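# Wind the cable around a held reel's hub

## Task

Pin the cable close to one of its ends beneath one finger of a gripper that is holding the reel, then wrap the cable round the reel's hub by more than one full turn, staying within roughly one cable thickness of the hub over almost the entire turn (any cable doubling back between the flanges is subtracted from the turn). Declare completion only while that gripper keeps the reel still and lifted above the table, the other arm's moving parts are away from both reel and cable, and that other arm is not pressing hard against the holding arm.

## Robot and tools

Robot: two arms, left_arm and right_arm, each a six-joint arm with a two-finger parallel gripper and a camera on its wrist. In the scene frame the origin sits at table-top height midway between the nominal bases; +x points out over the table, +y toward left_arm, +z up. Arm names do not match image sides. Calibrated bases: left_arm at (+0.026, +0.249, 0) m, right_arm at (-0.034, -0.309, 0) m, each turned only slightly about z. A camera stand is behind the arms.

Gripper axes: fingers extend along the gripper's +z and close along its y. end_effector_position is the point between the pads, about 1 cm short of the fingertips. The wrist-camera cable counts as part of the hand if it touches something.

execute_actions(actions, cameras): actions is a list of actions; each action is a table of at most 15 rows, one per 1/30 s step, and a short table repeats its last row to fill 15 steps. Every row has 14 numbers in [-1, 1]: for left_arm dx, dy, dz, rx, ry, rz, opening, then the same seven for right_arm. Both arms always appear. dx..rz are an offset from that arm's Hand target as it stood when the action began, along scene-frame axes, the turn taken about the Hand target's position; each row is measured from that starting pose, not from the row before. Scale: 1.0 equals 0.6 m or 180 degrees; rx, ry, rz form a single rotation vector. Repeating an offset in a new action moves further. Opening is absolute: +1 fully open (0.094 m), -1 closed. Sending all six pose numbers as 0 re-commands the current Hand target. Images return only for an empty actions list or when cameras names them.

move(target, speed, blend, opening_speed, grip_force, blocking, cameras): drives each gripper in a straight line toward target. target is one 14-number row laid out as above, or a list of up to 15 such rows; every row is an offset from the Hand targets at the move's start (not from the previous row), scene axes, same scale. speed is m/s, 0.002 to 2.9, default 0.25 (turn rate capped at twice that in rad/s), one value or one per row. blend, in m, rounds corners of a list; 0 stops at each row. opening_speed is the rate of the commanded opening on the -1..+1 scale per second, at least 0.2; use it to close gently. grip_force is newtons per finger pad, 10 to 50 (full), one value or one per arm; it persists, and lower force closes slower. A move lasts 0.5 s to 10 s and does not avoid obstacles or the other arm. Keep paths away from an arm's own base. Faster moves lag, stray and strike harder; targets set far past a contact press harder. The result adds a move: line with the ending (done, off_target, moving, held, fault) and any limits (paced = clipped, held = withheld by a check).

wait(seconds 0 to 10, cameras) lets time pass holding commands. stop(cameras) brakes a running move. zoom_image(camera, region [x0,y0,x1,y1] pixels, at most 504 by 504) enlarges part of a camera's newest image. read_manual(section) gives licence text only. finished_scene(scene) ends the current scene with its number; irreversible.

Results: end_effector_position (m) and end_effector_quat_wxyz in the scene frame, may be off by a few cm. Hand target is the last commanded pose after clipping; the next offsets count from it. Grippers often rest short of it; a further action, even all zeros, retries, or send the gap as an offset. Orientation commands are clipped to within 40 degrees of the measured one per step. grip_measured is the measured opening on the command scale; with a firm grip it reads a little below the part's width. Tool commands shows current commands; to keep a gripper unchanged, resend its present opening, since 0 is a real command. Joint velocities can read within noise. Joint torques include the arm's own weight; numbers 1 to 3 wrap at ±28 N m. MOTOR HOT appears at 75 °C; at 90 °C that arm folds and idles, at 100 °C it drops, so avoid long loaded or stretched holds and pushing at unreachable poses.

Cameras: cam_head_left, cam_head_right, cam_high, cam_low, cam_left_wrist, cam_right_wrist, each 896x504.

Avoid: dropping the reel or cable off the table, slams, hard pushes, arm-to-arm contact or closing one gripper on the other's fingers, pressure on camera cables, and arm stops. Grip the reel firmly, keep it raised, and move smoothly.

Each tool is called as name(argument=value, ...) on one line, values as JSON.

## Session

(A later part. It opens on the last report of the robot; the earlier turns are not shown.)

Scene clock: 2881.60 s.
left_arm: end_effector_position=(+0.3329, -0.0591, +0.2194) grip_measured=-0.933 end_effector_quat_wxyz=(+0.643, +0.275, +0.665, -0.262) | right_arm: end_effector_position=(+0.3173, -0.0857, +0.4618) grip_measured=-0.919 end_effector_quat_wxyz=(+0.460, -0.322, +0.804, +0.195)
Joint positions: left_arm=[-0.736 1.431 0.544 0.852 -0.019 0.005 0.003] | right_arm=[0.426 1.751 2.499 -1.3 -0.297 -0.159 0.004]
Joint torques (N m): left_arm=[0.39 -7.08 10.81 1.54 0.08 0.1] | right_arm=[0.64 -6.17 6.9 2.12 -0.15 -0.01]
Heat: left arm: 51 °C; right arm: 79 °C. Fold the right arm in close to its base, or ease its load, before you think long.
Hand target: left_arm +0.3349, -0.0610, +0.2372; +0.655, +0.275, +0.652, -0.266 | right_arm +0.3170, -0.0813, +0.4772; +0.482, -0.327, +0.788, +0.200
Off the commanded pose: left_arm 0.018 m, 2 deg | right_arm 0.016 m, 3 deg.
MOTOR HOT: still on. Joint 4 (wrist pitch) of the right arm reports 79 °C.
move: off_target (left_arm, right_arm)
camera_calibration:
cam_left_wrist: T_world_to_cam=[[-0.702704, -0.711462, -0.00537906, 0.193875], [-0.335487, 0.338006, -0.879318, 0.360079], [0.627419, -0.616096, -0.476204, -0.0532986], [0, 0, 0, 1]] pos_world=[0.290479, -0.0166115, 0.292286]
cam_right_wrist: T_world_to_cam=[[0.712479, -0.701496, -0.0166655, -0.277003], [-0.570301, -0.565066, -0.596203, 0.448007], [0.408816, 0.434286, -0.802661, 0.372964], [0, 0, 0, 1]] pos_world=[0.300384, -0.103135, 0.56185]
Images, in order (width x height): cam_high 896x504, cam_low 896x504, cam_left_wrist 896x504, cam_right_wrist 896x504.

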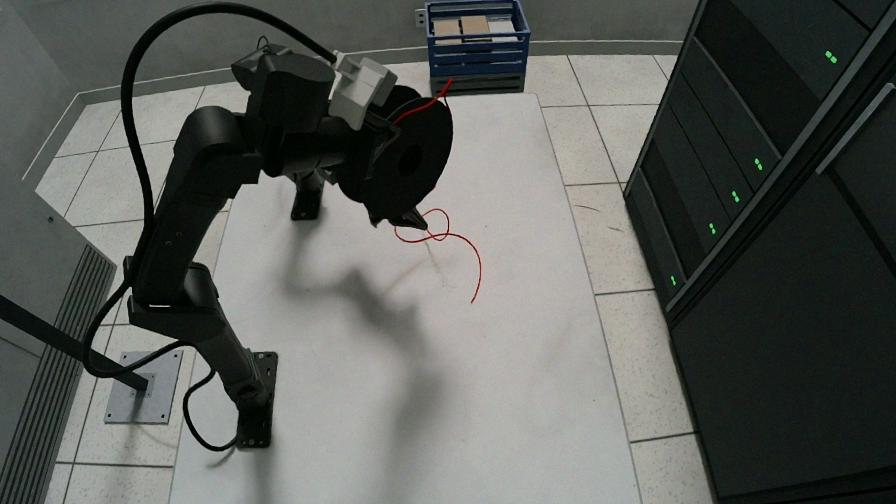

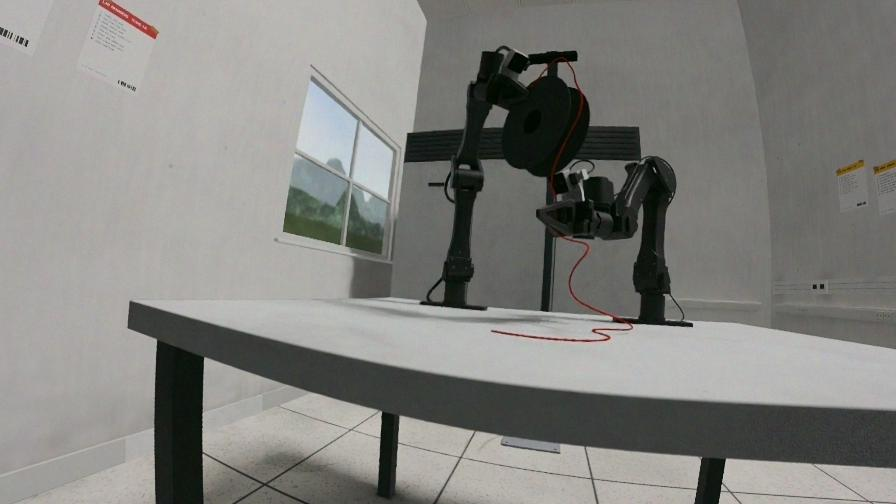

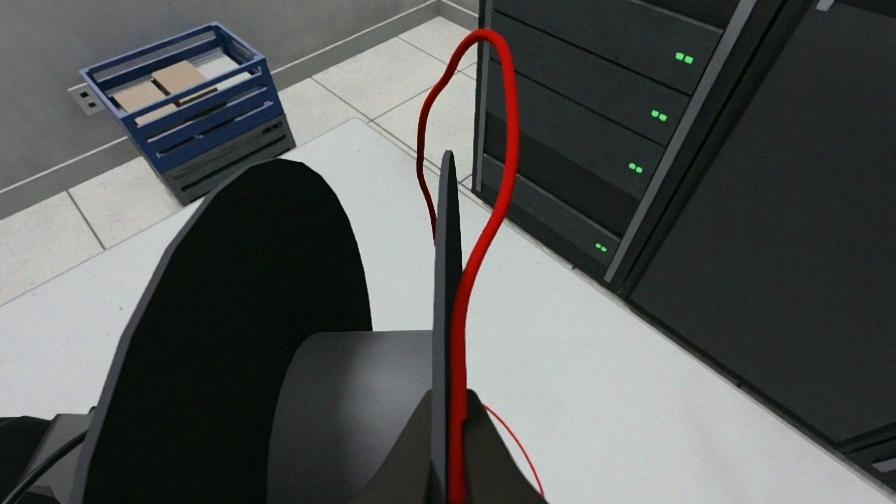

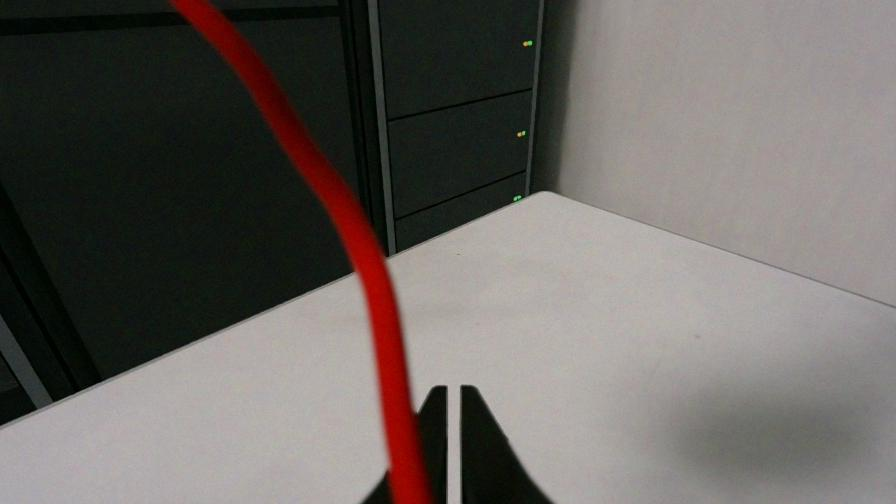

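move(target=[[-0.14, -0.23, 0.02, 0.35, -0.3575, 0, -1, 0, 0, 0, 0, 0, 0, -1], [-0.183, -0.239, 0.25, 0.35, -0.3575, 0, -1, 0, 0, 0, 0, 0, 0, -1]], speed=0.15, blend=0.03, grip_force=[50, 20], cameras=["cam_low", "cam_right_wrist"])

Scene clock: 2969.70 s.
left_arm: end_effector_position=(+0.2326, -0.2040, +0.3678) grip_measured=-0.991 end_effector_quat_wxyz=(+0.641, +0.662, +0.265, +0.283) | right_arm: end_effector_position=(+0.3144, -0.0879, +0.4557) grip_measured=-0.905 end_effector_quat_wxyz=(+0.448, -0.321, +0.812, +0.192)
Joint positions: left_arm=[-1.279 1.547 1.268 0.258 -0.567 1.595 0] | right_arm=[0.426 1.751 2.499 -1.329 -0.293 -0.159 0.004]
Joint torques (N m): left_arm=[-0.94 -8.91 11.96 1.43 0.12 -0.02] | right_arm=[0.62 -6.48 6.63 2.41 -0.19 -0.02]
Heat: left arm: 50 °C; right arm: 73 °C. Fold the right arm in close to its base, or ease its load, before you think long.
Hand target: left_arm +0.2251, -0.2045, +0.3872; +0.656, +0.653, +0.261, +0.274 | right_arm +0.3170, -0.0813, +0.4772; +0.482, -0.327, +0.788, +0.200
Off the commanded pose: left_arm 0.021 m, 2 deg | right_arm 0.023 m, 5 deg.
MOTOR HOT: still on. Joint 4 (wrist pitch) of the right arm reports 73 °C.
grip_force (N): 50, 20
move: off_target (left_arm, right_arm)
camera_calibration:
cam_right_wrist: T_world_to_cam=[[0.709456, -0.704317, -0.0246851, -0.272247], [-0.58717, -0.571358, -0.573395, 0.435862], [0.389748, 0.421293, -0.818907, 0.382506], [0, 0, 0, 1]] pos_world=[0.299992, -0.103862, 0.556438]
Images, in order (width x height): cam_low 896x504, cam_right_wrist 896x504.

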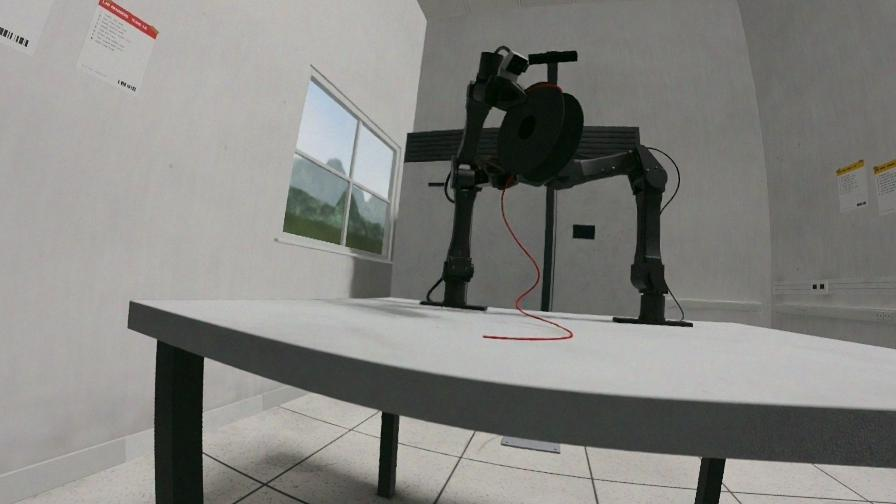

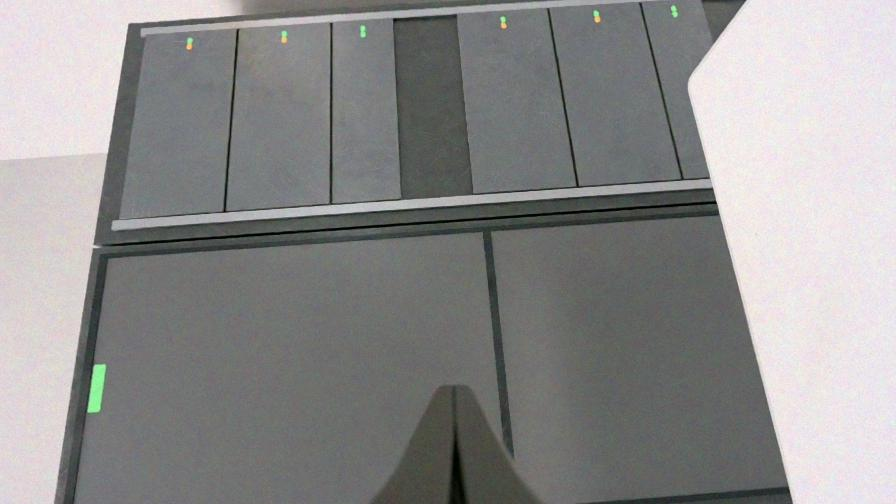

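zoom_image(camera="cam_low", region=[430, 50, 630, 270])

Scaled by 2.291 from the camera's 896x504 image, which has a finer 1280x720 frame.

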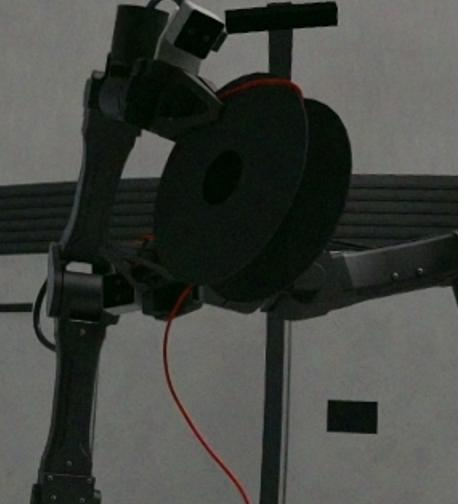

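move(target=[[0.0255, 0.0395, 0.0297, 0, 0, 0, -1, 0, 0, 0, 0, 0, 0, -1], [0.067, 0.0818, -0.0237, 0, 0, 0, -1, 0, 0, 0, 0, 0, 0, -1], [0.1212, 0.1372, -0.0553, 0, 0, 0, -1, 0, 0, 0, 0, 0, 0, -1]], speed=0.08, blend=0.02, cameras=["cam_low", "cam_left_wrist"])

Scene clock: 2990.13 s.
left_arm: end_effector_position=(+0.2857, -0.1395, +0.3568) grip_measured=-0.992 end_effector_quat_wxyz=(+0.660, +0.664, +0.228, +0.268) | right_arm: end_effector_position=(+0.3304, -0.0786, +0.4626) grip_measured=-0.905 end_effector_quat_wxyz=(+0.471, -0.316, +0.800, +0.194)
Joint positions: left_arm=[-1.003 1.373 1.036 0.352 -0.209 1.628 0] | right_arm=[0.435 1.775 2.499 -1.249 -0.28 -0.144 0.004]
Joint torques (N m): left_arm=[2.89 -8.03 6.54 1.6 -0.31 -0.43] | right_arm=[-0.08 -8.8 6.79 1.61 -0.3 -0.13]
Heat: left arm: 48 °C; right arm: 74 °C. Fold the right arm in close to its base, or ease its load, before you think long.
Hand target: left_arm +0.2978, -0.1221, +0.3539; +0.656, +0.653, +0.261, +0.274 | right_arm +0.3170, -0.0814, +0.4772; +0.482, -0.327, +0.788, +0.199
Off the commanded pose: left_arm 0.021 m, 4 deg | right_arm 0.020 m, 2 deg.
MOTOR HOT: still on. Joint 4 (wrist pitch) of the right arm reports 74 °C.
grip_force (N): 50, 20
move: off_target (left_arm, right_arm); blend cut to 0.0165 m at target 1
camera_calibration:
cam_left_wrist: T_world_to_cam=[[0.0508395, 0.0244081, -0.998409, 0.345979], [0.381969, 0.92322, 0.04202, 0.0402397], [0.922776, -0.383497, 0.0376128, -0.242985], [0, 0, 0, 1]] pos_world=[0.191261, -0.138779, 0.352877]
Images, in order (width x height): cam_low 896x504, cam_left_wrist 896x504.

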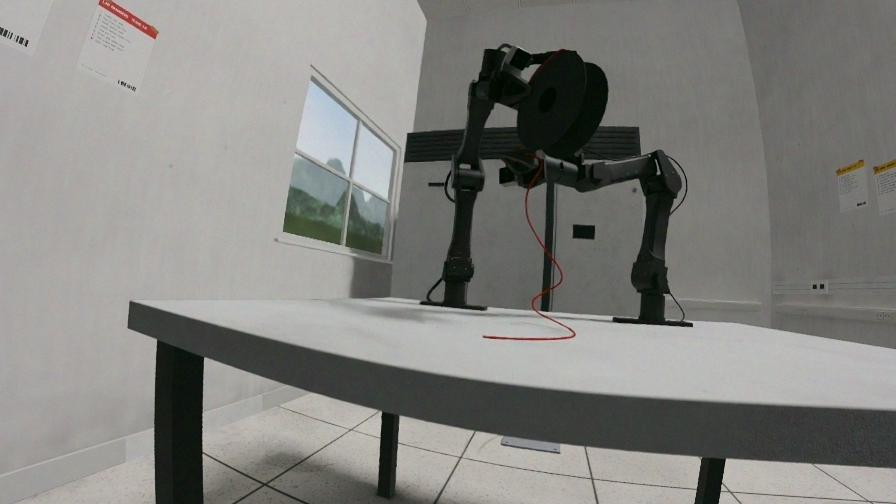

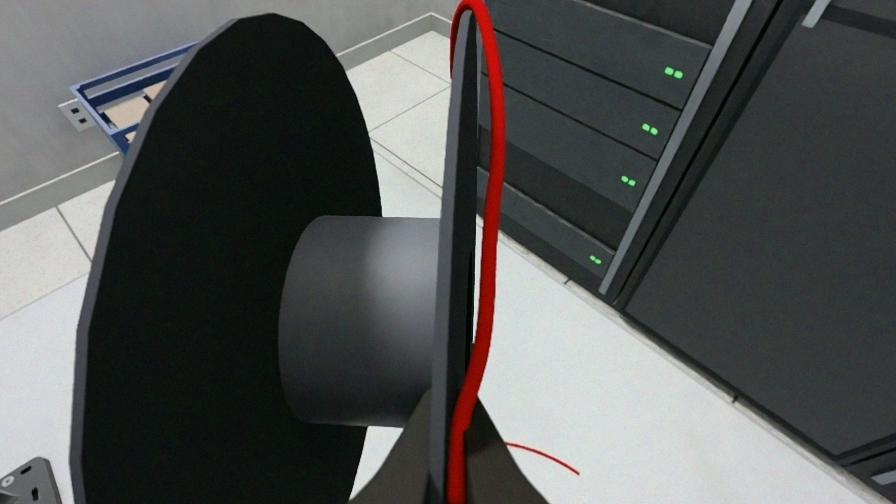

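move(target=[[0.0637, 0.0435, -0.0298, 0, 0, 0, -1, 0, 0, 0, 0, 0, 0, -1], [0.122, 0.1035, -0.0065, 0, 0, 0, -1, 0, 0, 0, 0, 0, 0, -1], [0.162, 0.1435, 0.0202, 0, 0, 0, -1, 0, 0, 0, 0, 0, 0, -1]], speed=0.08, blend=0.02, cameras=["cam_low", "cam_left_wrist"])

Scene clock: 3004.53 s.
left_arm: end_effector_position=(+0.3954, -0.0352, +0.3302) grip_measured=-0.992 end_effector_quat_wxyz=(+0.628, +0.678, +0.276, +0.264) | right_arm: end_effector_position=(+0.3286, -0.0766, +0.4700) grip_measured=-0.905 end_effector_quat_wxyz=(+0.480, -0.320, +0.792, +0.199)
Joint positions: left_arm=[-0.518 1.373 1.016 0.283 0.206 1.596 0] | right_arm=[0.435 1.775 2.514 -1.239 -0.294 -0.148 0.004]
Joint torques (N m): left_arm=[0.32 -7.06 13.85 1.91 0.06 -0.1] | right_arm=[-0.1 -8.4 6.11 1.49 -0.16 -0.08]
Heat: left arm: 50 °C; right arm: 72 °C. Fold the right arm in close to its base, or ease its load, before you think long.
Hand target: left_arm +0.3951, -0.0360, +0.3661; +0.656, +0.653, +0.261, +0.274 | right_arm +0.3170, -0.0813, +0.4772; +0.482, -0.327, +0.788, +0.199
Off the commanded pose: left_arm 0.036 m, 5 deg | right_arm 0.014 m, 1 deg.
MOTOR HOT: still on. Joint 4 (wrist pitch) of the right arm reports 72 °C.
grip_force (N): 50, 20
move: off_target (left_arm, right_arm); blend cut to 0.0188 m at target 2
camera_calibration:
cam_left_wrist: T_world_to_cam=[[-0.0426087, 0.0580833, -0.997402, 0.349102], [0.31948, 0.946685, 0.0414817, -0.071119], [0.946635, -0.316882, -0.0588935, -0.27848], [0, 0, 0, 1]] pos_world=[0.301214, -0.041195, 0.334745]
Images, in order (width x height): cam_low 896x504, cam_left_wrist 896x504.

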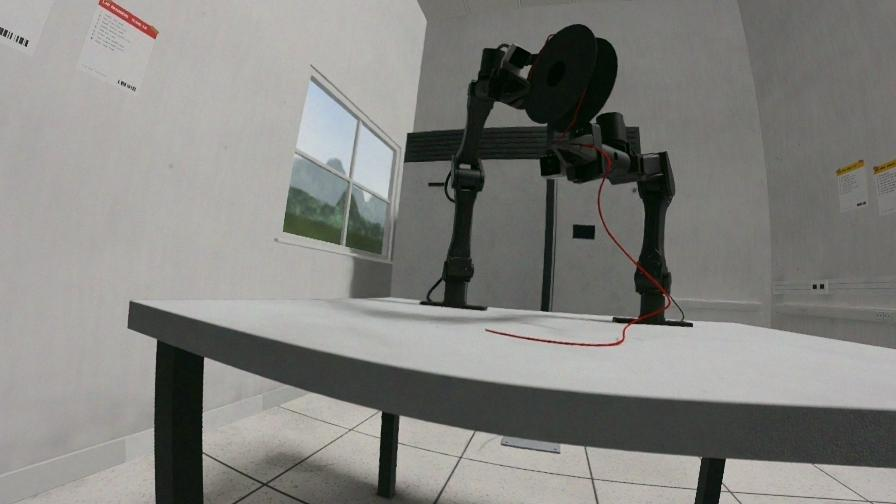

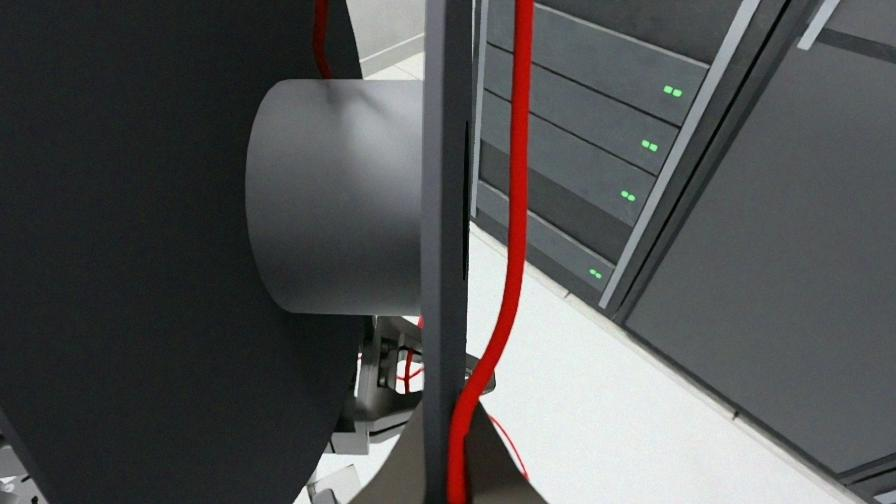

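move(target=[[-0.0703, 0.0758, -0.0935, 0, 0, 0, -1, 0, 0, 0, 0, 0, 0, -1], [-0.0703, 0.0758, -0.0935, -0.35, 0.3575, 0, -1, 0, 0, 0, 0, 0, 0, -1]], speed=0.12, grip_force=[50, 50], cameras=["cam_low", "cam_left_wrist", "cam_right_wrist"])

Scene clock: 3045.53 s.
left_arm: end_effector_position=(+0.3564, +0.0075, +0.3128) grip_measured=-0.992 end_effector_quat_wxyz=(+0.659, +0.278, +0.647, -0.265) | right_arm: end_effector_position=(+0.3198, -0.0799, +0.4564) grip_measured=-0.928 end_effector_quat_wxyz=(+0.452, -0.326, +0.807, +0.197)
Joint positions: left_arm=[-0.453 1.163 0.723 0.447 0.274 0.022 0] | right_arm=[0.436 1.775 2.517 -1.311 -0.296 -0.157 0.003]
Joint torques (N m): left_arm=[-0.17 -5.34 7.62 1.48 -0.07 -0.1] | right_arm=[-0.23 -8.5 5.78 2.19 -0.15 -0.03]
Heat: left arm: 50 °C; right arm: 70 °C.
Hand target: left_arm +0.3527, +0.0094, +0.3101; +0.655, +0.275, +0.652, -0.266 | right_arm +0.3170, -0.0812, +0.4772; +0.482, -0.327, +0.788, +0.200
Off the commanded pose: left_arm 0.005 m, 1 deg | right_arm 0.021 m, 4 deg.
MOTOR HOT: cleared for the motors of the right arm.
move: off_target (right_arm)
camera_calibration:
cam_left_wrist: T_world_to_cam=[[-0.708764, -0.705024, -0.024375, 0.266401], [-0.293894, 0.326511, -0.898341, 0.418897], [0.641311, -0.629548, -0.438622, 0.000997663], [0, 0, 0, 1]] pos_world=[0.311287, 0.0516729, 0.383243]
cam_right_wrist: T_world_to_cam=[[0.718568, -0.695059, -0.0235208, -0.273132], [-0.574327, -0.574001, -0.58367, 0.444322], [0.392184, 0.432915, -0.81165, 0.374286], [0, 0, 0, 1]] pos_world=[0.304661, -0.0968354, 0.556703]
Images, in order (width x height): cam_low 896x504, cam_left_wrist 896x504, cam_right_wrist 896x504.

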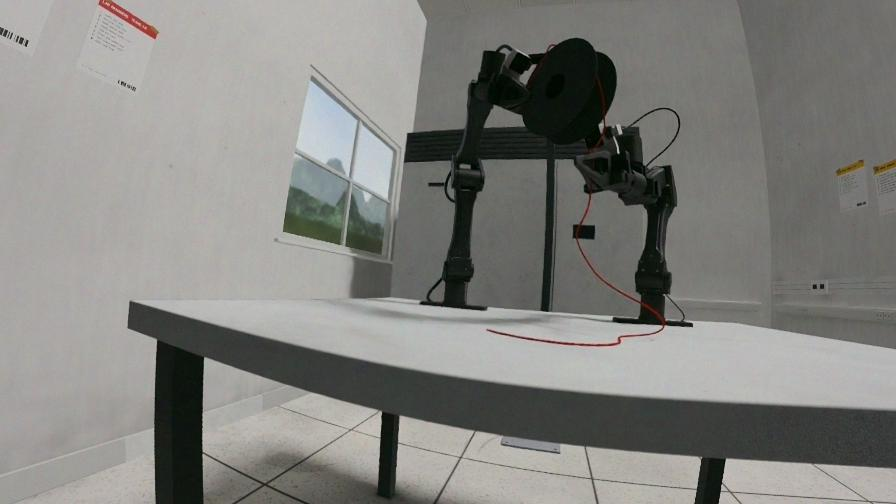

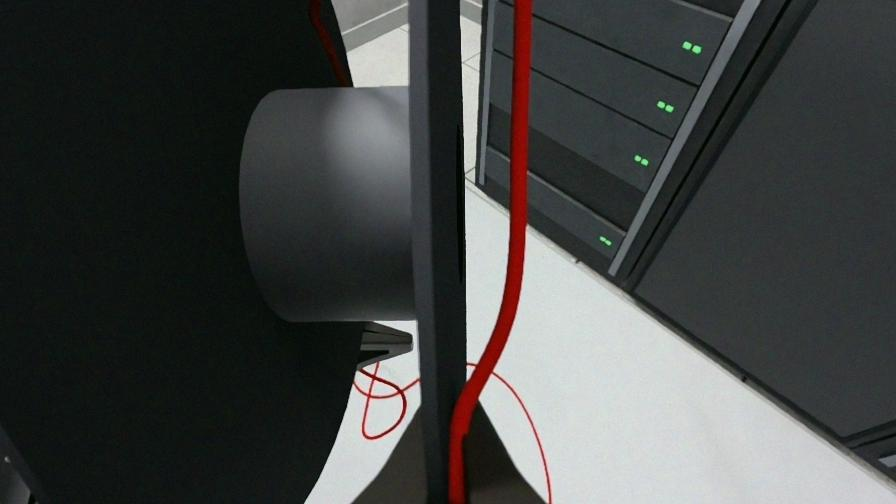

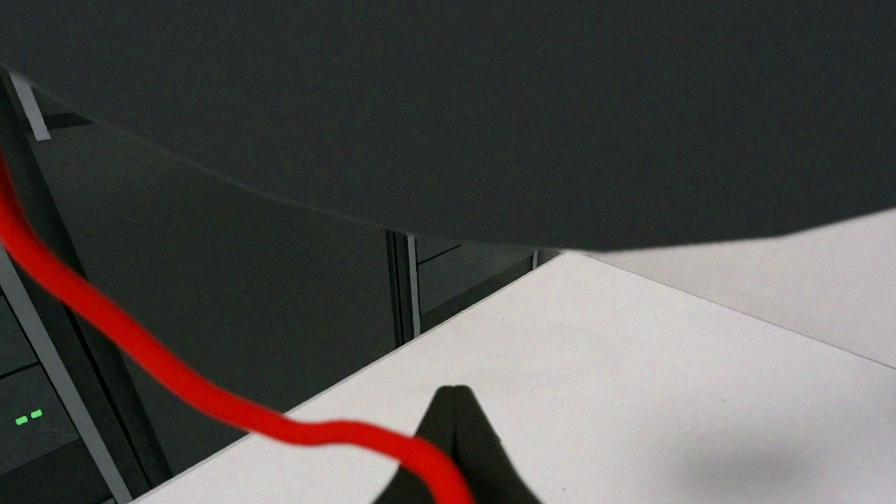

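move(target=[[0, 0, 0, 0, 0, 0, 0.3, 0, 0, 0, 0, 0, 0, -1], [-0.12, 0.1225, -0.03, 0, 0, 0, 0.3, 0, 0, 0, 0, 0, 0, -1]], speed=0.12, cameras=["cam_low", "cam_left_wrist", "cam_right_wrist", "cam_head_left"])

Scene clock: 3053.33 s.
left_arm: end_effector_position=(+0.2816, +0.0817, +0.3056) grip_measured=+0.297 end_effector_quat_wxyz=(+0.667, +0.277, +0.640, -0.264) | right_arm: end_effector_position=(+0.3197, -0.0800, +0.4560) grip_measured=-0.928 end_effector_quat_wxyz=(+0.451, -0.326, +0.807, +0.196)
Joint positions: left_arm=[-0.249 0.665 0.492 0.204 0.475 0.018 0.061] | right_arm=[0.436 1.775 2.517 -1.312 -0.296 -0.157 0.003]
Joint torques (N m): left_arm=[0.47 -0.51 6.61 1.39 0.06 -0.04] | right_arm=[-0.21 -8.57 5.76 2.21 -0.16 -0.03]
Heat: left arm: 50 °C; right arm: 71 °C.
Hand target: left_arm +0.2807, +0.0829, +0.2921; +0.655, +0.275, +0.652, -0.266 | right_arm +0.3170, -0.0812, +0.4772; +0.482, -0.327, +0.788, +0.200
Off the commanded pose: left_arm 0.014 m, 2 deg | right_arm 0.021 m, 4 deg.
move: off_target (left_arm, right_arm)
camera_calibration:
cam_left_wrist: T_world_to_cam=[[-0.705799, -0.70769, -0.0319845, 0.267277], [-0.277066, 0.317315, -0.906943, 0.364815], [0.651983, -0.631258, -0.420037, 0.0839361], [0, 0, 0, 1]] pos_world=[0.234997, 0.126373, 0.374671]
cam_right_wrist: T_world_to_cam=[[0.718434, -0.695196, -0.023567, -0.273083], [-0.575046, -0.574524, -0.582447, 0.443701], [0.391375, 0.432002, -0.812527, 0.374769], [0, 0, 0, 1]] pos_world=[0.304665, -0.0968304, 0.556507]
Images, in order (width x height): cam_head_left 896x504, cam_low 896x504, cam_left_wrist 896x504, cam_right_wrist 896x504.

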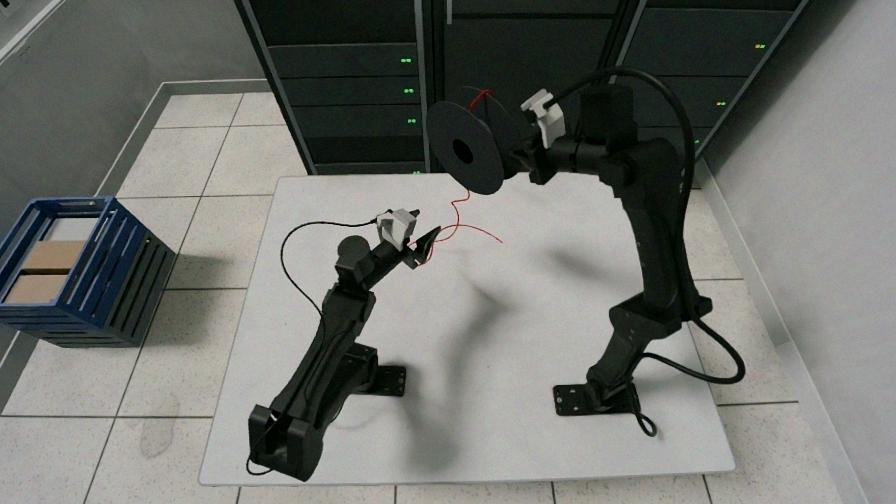

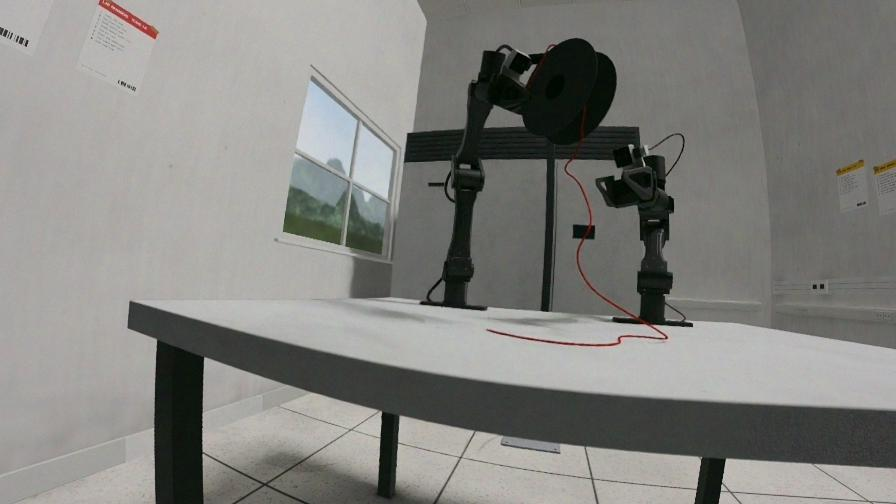

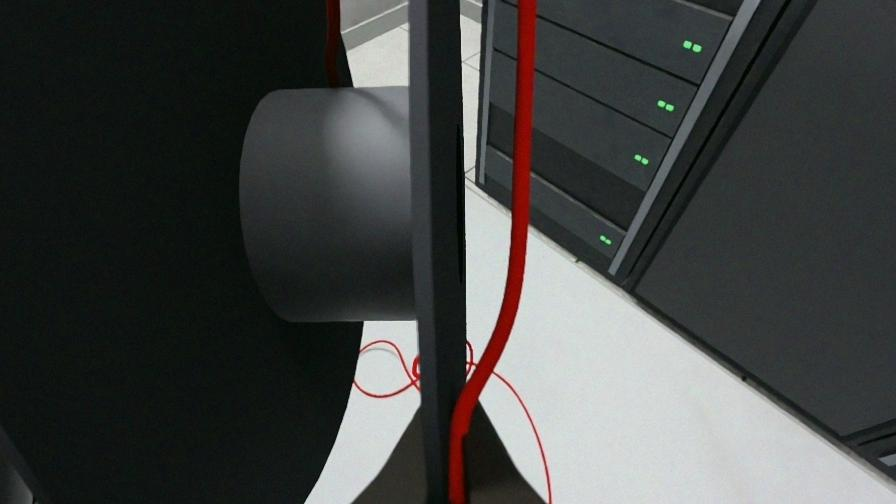

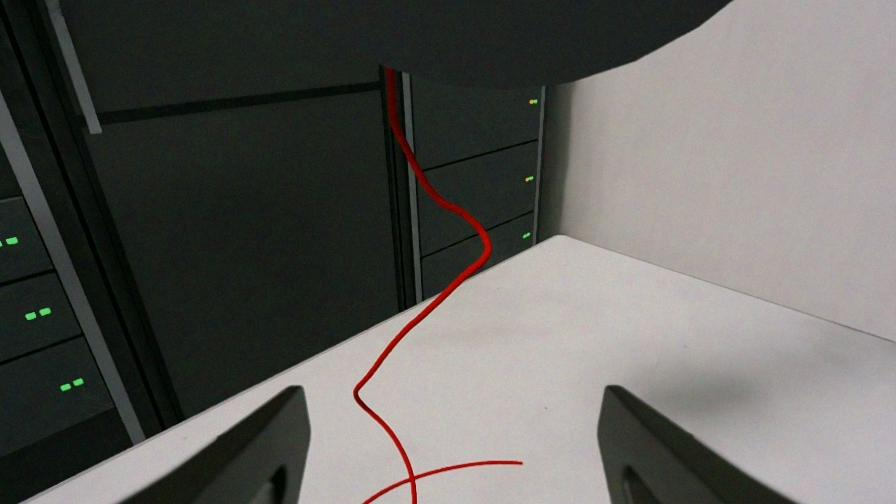

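move(target=[[0.1255, -0.0365, -0.2117, 0, 0, 0, 0.5, 0, 0, 0, 0, 0, 0, -1], [0.243, -0.156, -0.2117, 0, 0, 0, 0.5, 0, 0, 0, 0, 0, 0, -1]], speed=0.15, blend=0.03, cameras=["cam_low", "cam_right_wrist"])

Scene clock: 3082.97 s.
left_arm: end_effector_position=(+0.4209, -0.0083, +0.1693) grip_measured=+0.497 end_effector_quat_wxyz=(+0.660, +0.279, +0.645, -0.267) | right_arm: end_effector_position=(+0.3197, -0.0800, +0.4560) grip_measured=-0.928 end_effector_quat_wxyz=(+0.451, -0.326, +0.807, +0.196)
Joint positions: left_arm=[-0.39 1.821 0.608 1.226 0.342 0.019 0.07] | right_arm=[0.436 1.775 2.517 -1.312 -0.296 -0.157 0.003]
Joint torques (N m): left_arm=[-0.23 -6.26 8.58 1.41 -0.12 0.02] | right_arm=[-0.2 -8.55 5.75 2.21 -0.16 -0.02]
Heat: left arm: 48 °C; right arm: 74 °C.
Hand target: left_arm +0.4265, -0.0106, +0.1650; +0.655, +0.275, +0.652, -0.266 | right_arm +0.3170, -0.0812, +0.4772; +0.482, -0.327, +0.788, +0.200
Off the commanded pose: left_arm 0.007 m, 1 deg | right_arm 0.021 m, 4 deg.
move: off_target (right_arm)
camera_calibration:
cam_right_wrist: T_world_to_cam=[[0.718434, -0.695196, -0.023567, -0.273083], [-0.575046, -0.574524, -0.582447, 0.443701], [0.391375, 0.432002, -0.812527, 0.374769], [0, 0, 0, 1]] pos_world=[0.304665, -0.0968304, 0.556507]
Images, in order (width x height): cam_low 896x504, cam_right_wrist 896x504.

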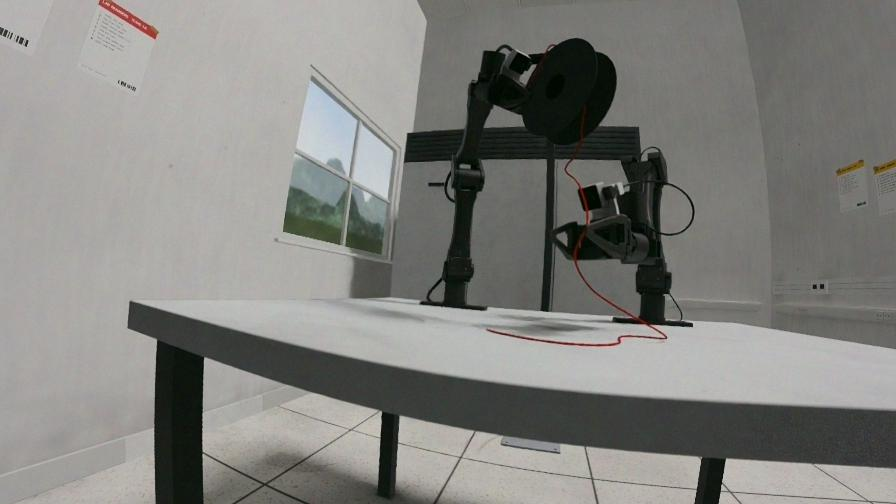

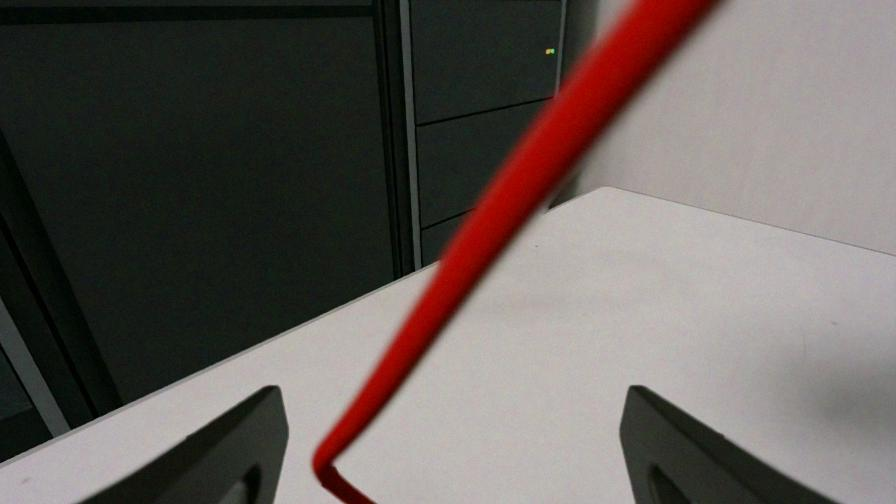

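move(target=[0, 0, 0, 0, 0, 0, -1, 0, 0, 0, 0, 0, 0, -1], cameras=["cam_low", "cam_right_wrist"])

Scene clock: 3092.37 s.
left_arm: end_effector_position=(+0.4210, -0.0082, +0.1692) grip_measured=-0.969 end_effector_quat_wxyz=(+0.660, +0.279, +0.645, -0.267) | right_arm: end_effector_position=(+0.3197, -0.0800, +0.4560) grip_measured=-0.928 end_effector_quat_wxyz=(+0.451, -0.326, +0.807, +0.196)
Joint positions: left_arm=[-0.39 1.821 0.608 1.226 0.341 0.019 0.001] | right_arm=[0.436 1.775 2.517 -1.312 -0.296 -0.157 0.003]
Joint torques (N m): left_arm=[-0.25 -6.13 8.42 1.43 -0.1 -0.04] | right_arm=[-0.21 -8.51 5.81 2.21 -0.15 -0.03]
Heat: left arm: 48 °C; right arm: 74 °C.
Hand target: left_arm +0.4265, -0.0106, +0.1650; +0.655, +0.275, +0.652, -0.266 | right_arm +0.3170, -0.0812, +0.4772; +0.482, -0.327, +0.788, +0.200
Off the commanded pose: left_arm 0.007 m, 1 deg | right_arm 0.021 m, 4 deg.
move: off_target (right_arm)
camera_calibration:
cam_right_wrist: T_world_to_cam=[[0.718434, -0.695196, -0.023567, -0.273083], [-0.575046, -0.574524, -0.582447, 0.443701], [0.391375, 0.432002, -0.812527, 0.374769], [0, 0, 0, 1]] pos_world=[0.304665, -0.0968304, 0.556507]
Images, in order (width x height): cam_low 896x504, cam_right_wrist 896x504.

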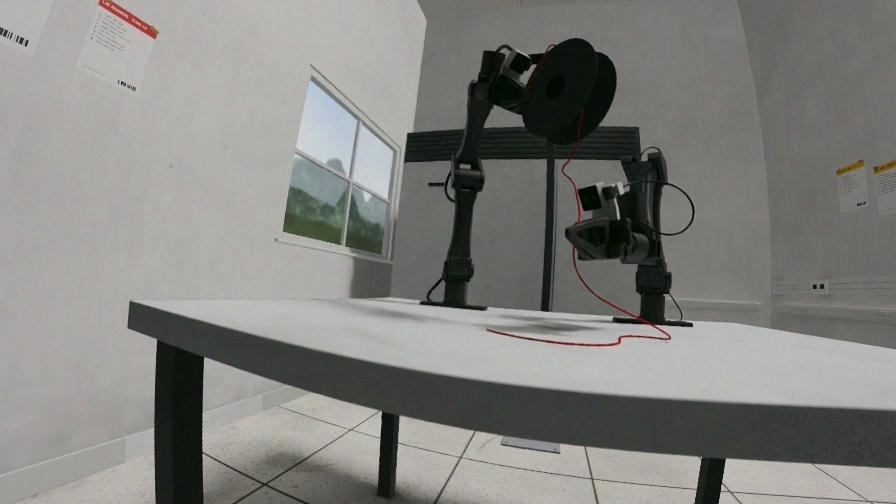

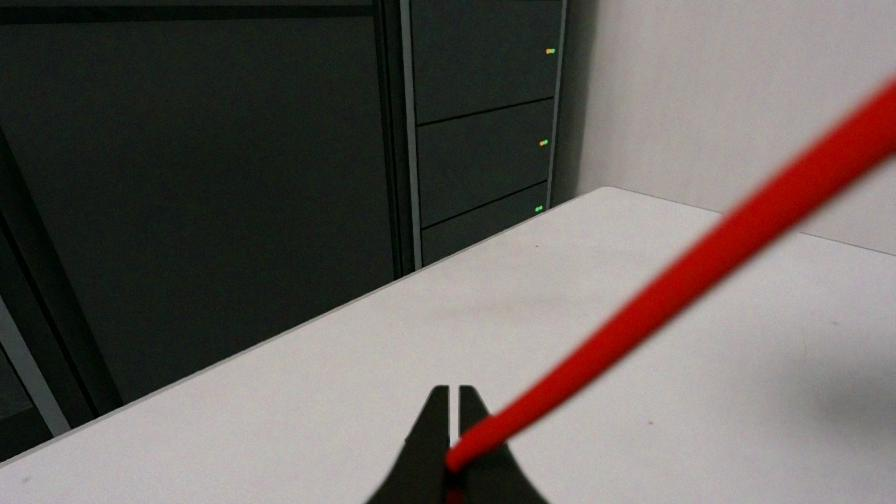

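move(target=[[-0.181, -0.131, 0.047, -0.0778, 0.0794, 0, -1, 0, 0, 0, 0, 0, 0, -1], [-0.3025, -0.254, 0.1717, -0.175, 0.179, 0, -1, 0, 0, 0, 0, 0, 0, -1], [-0.379, -0.309, 0.348, -0.272, 0.278, 0, -1, 0, 0, 0, 0, 0, 0, -1]], speed=0.12, blend=0.03, cameras=["cam_low", "cam_left_wrist", "cam_right_wrist"])

Scene clock: 3171.17 s.
left_arm: end_effector_position=(+0.1998, -0.1965, +0.3637) grip_measured=-0.969 end_effector_quat_wxyz=(+0.378, -0.142, +0.700, -0.589) | right_arm: end_effector_position=(+0.3196, -0.0800, +0.4559) grip_measured=-0.928 end_effector_quat_wxyz=(+0.451, -0.326, +0.808, +0.196)
Joint positions: left_arm=[-1.361 1.486 1.195 0.268 -0.622 -1.214 0.001] | right_arm=[0.436 1.775 2.517 -1.312 -0.296 -0.157 0.003]
Joint torques (N m): left_arm=[-0.21 -6.75 12.1 1.35 -0.11 -0.01] | right_arm=[-0.2 -8.57 5.76 2.21 -0.16 -0.02]
Heat: left arm: 47 °C; right arm: 73 °C.
Hand target: left_arm +0.1993, -0.1960, +0.3739; +0.380, -0.146, +0.696, -0.592 | right_arm +0.3169, -0.0812, +0.4771; +0.482, -0.327, +0.788, +0.200
Off the commanded pose: left_arm 0.010 m, 1 deg | right_arm 0.021 m, 4 deg.
move: off_target (right_arm)
camera_calibration:
cam_left_wrist: T_world_to_cam=[[-0.247583, -0.265053, 0.931906, -0.340746], [-0.91327, -0.257295, -0.315812, 0.282311], [0.323482, -0.929272, -0.178363, -0.0947166], [0, 0, 0, 1]] pos_world=[0.204102, -0.105696, 0.389807]
cam_right_wrist: T_world_to_cam=[[0.718415, -0.695212, -0.0236723, -0.273023], [-0.575264, -0.574641, -0.582116, 0.443516], [0.391091, 0.431819, -0.812761, 0.374887], [0, 0, 0, 1]] pos_world=[0.304667, -0.0968293, 0.556408]
Images, in order (width x height): cam_low 896x504, cam_left_wrist 896x504, cam_right_wrist 896x504.

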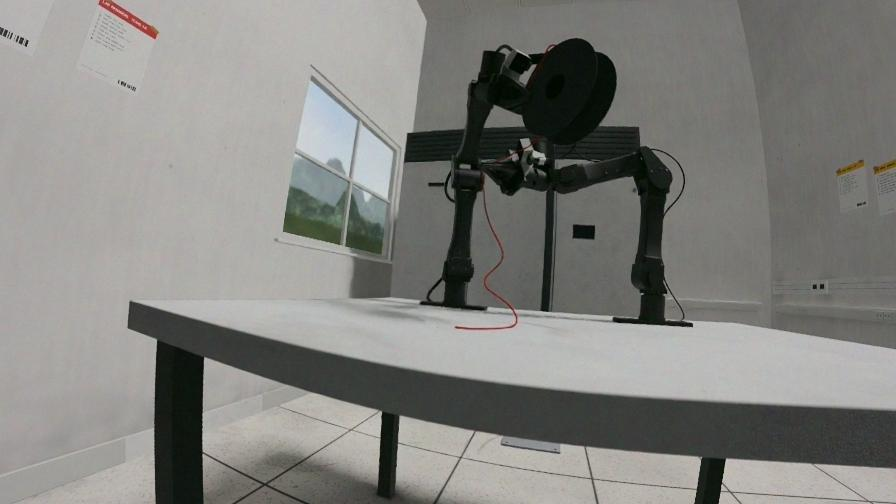

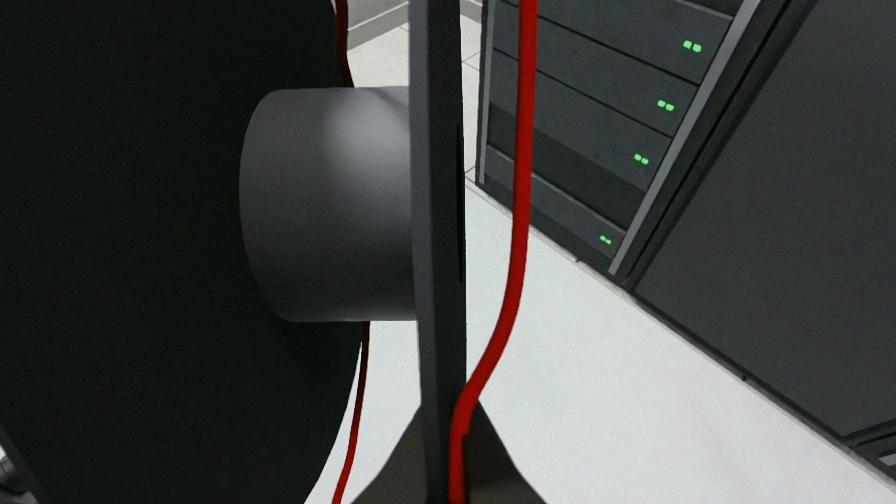

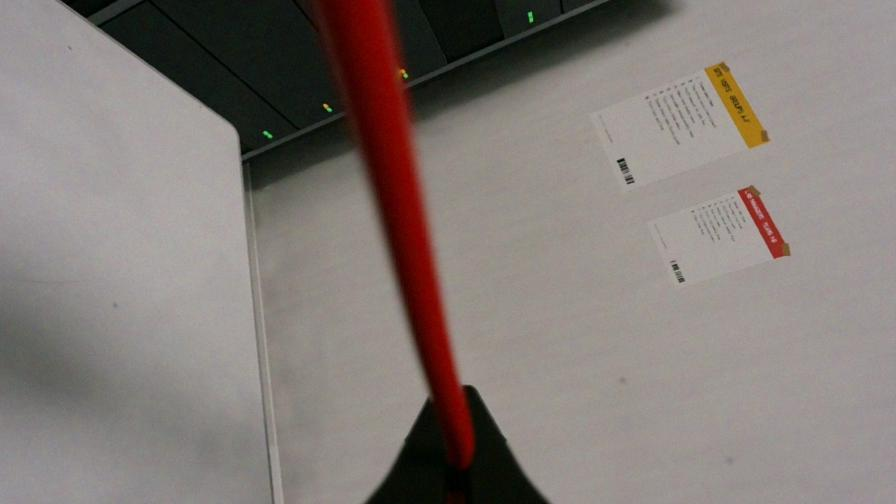

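move(target=[[-0.0755, 0.1008, 0.03, 0, 0, 0, -1, 0, 0, 0, 0, 0, 0, -1], [-0.0805, 0.1433, 0.0517, -0.0583, 0.0596, 0, -1, 0, 0, -0.1, 0, 0, 0, -1]], speed=0.1, blend=0.02, cameras=["cam_head_left", "cam_left_wrist", "cam_right_wrist"])

Scene clock: 3195.03 s.
left_arm: end_effector_position=(+0.1516, -0.1145, +0.4140) grip_measured=-0.969 end_effector_quat_wxyz=(+0.293, -0.236, +0.663, -0.647) | right_arm: end_effector_position=(+0.3192, -0.0807, +0.3947) grip_measured=-0.928 end_effector_quat_wxyz=(+0.447, -0.326, +0.810, +0.195)
Joint positions: left_arm=[-1.512 1.167 1.127 0.053 -0.77 -1.479 0.001] | right_arm=[0.436 1.525 1.899 -0.955 -0.293 -0.159 0.003]
Joint torques (N m): left_arm=[-0.49 -4.96 6.54 1.23 -0.17 0.02] | right_arm=[-0.18 -9.09 5.76 2.38 -0.18 -0.01]
Heat: left arm: 46 °C; right arm: 73 °C.
Hand target: left_arm +0.1510, -0.1100, +0.4049; +0.298, -0.235, +0.671, -0.637 | right_arm +0.3169, -0.0813, +0.4173; +0.482, -0.327, +0.788, +0.200
Off the commanded pose: left_arm 0.010 m, 2 deg | right_arm 0.023 m, 5 deg.
move: off_target (right_arm)
camera_calibration:
cam_left_wrist: T_world_to_cam=[[-0.065729, -0.0511245, 0.996527, -0.407588], [-0.950812, -0.299762, -0.0780924, 0.177647], [0.302713, -0.952643, -0.0289067, -0.0553603], [0, 0, 0, 1]] pos_world=[0.158877, -0.0203244, 0.418445]
cam_right_wrist: T_world_to_cam=[[0.717386, -0.696256, -0.0241599, -0.274227], [-0.580137, -0.577823, -0.574075, 0.405253], [0.385743, 0.42585, -0.818446, 0.329056], [0, 0, 0, 1]] pos_world=[0.304898, -0.096896, 0.495335]
Images, in order (width x height): cam_head_left 896x504, cam_left_wrist 896x504, cam_right_wrist 896x504.

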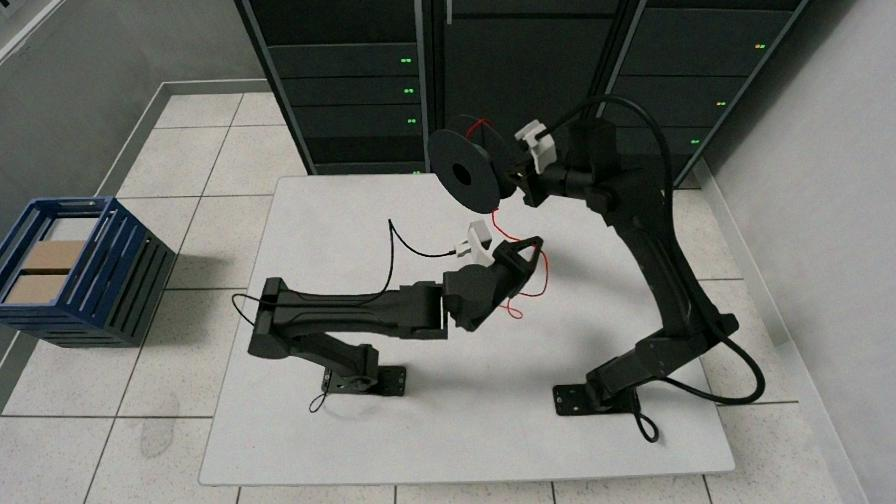

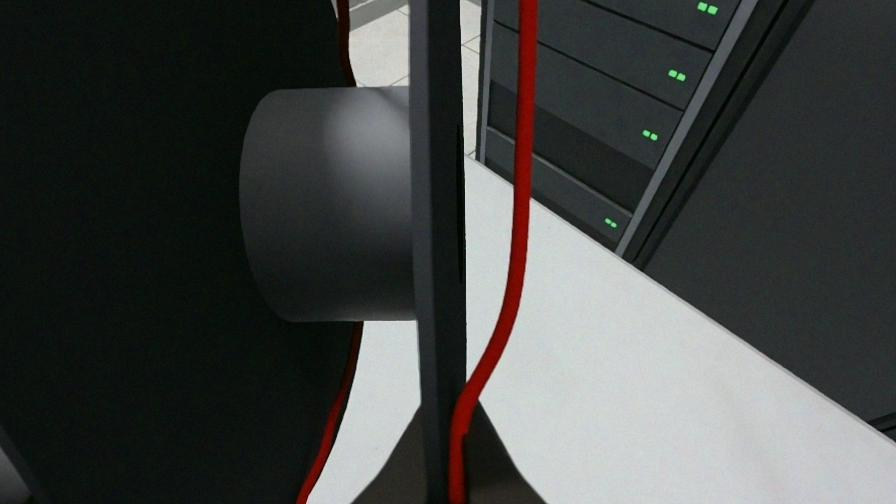

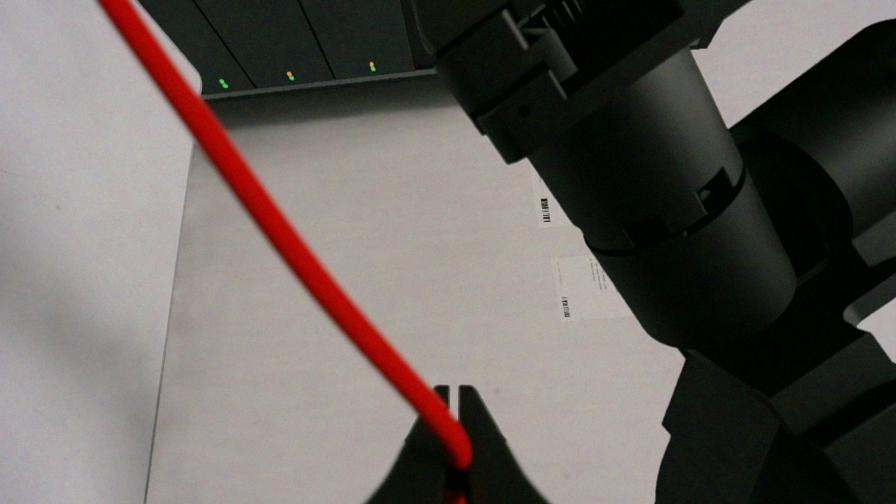

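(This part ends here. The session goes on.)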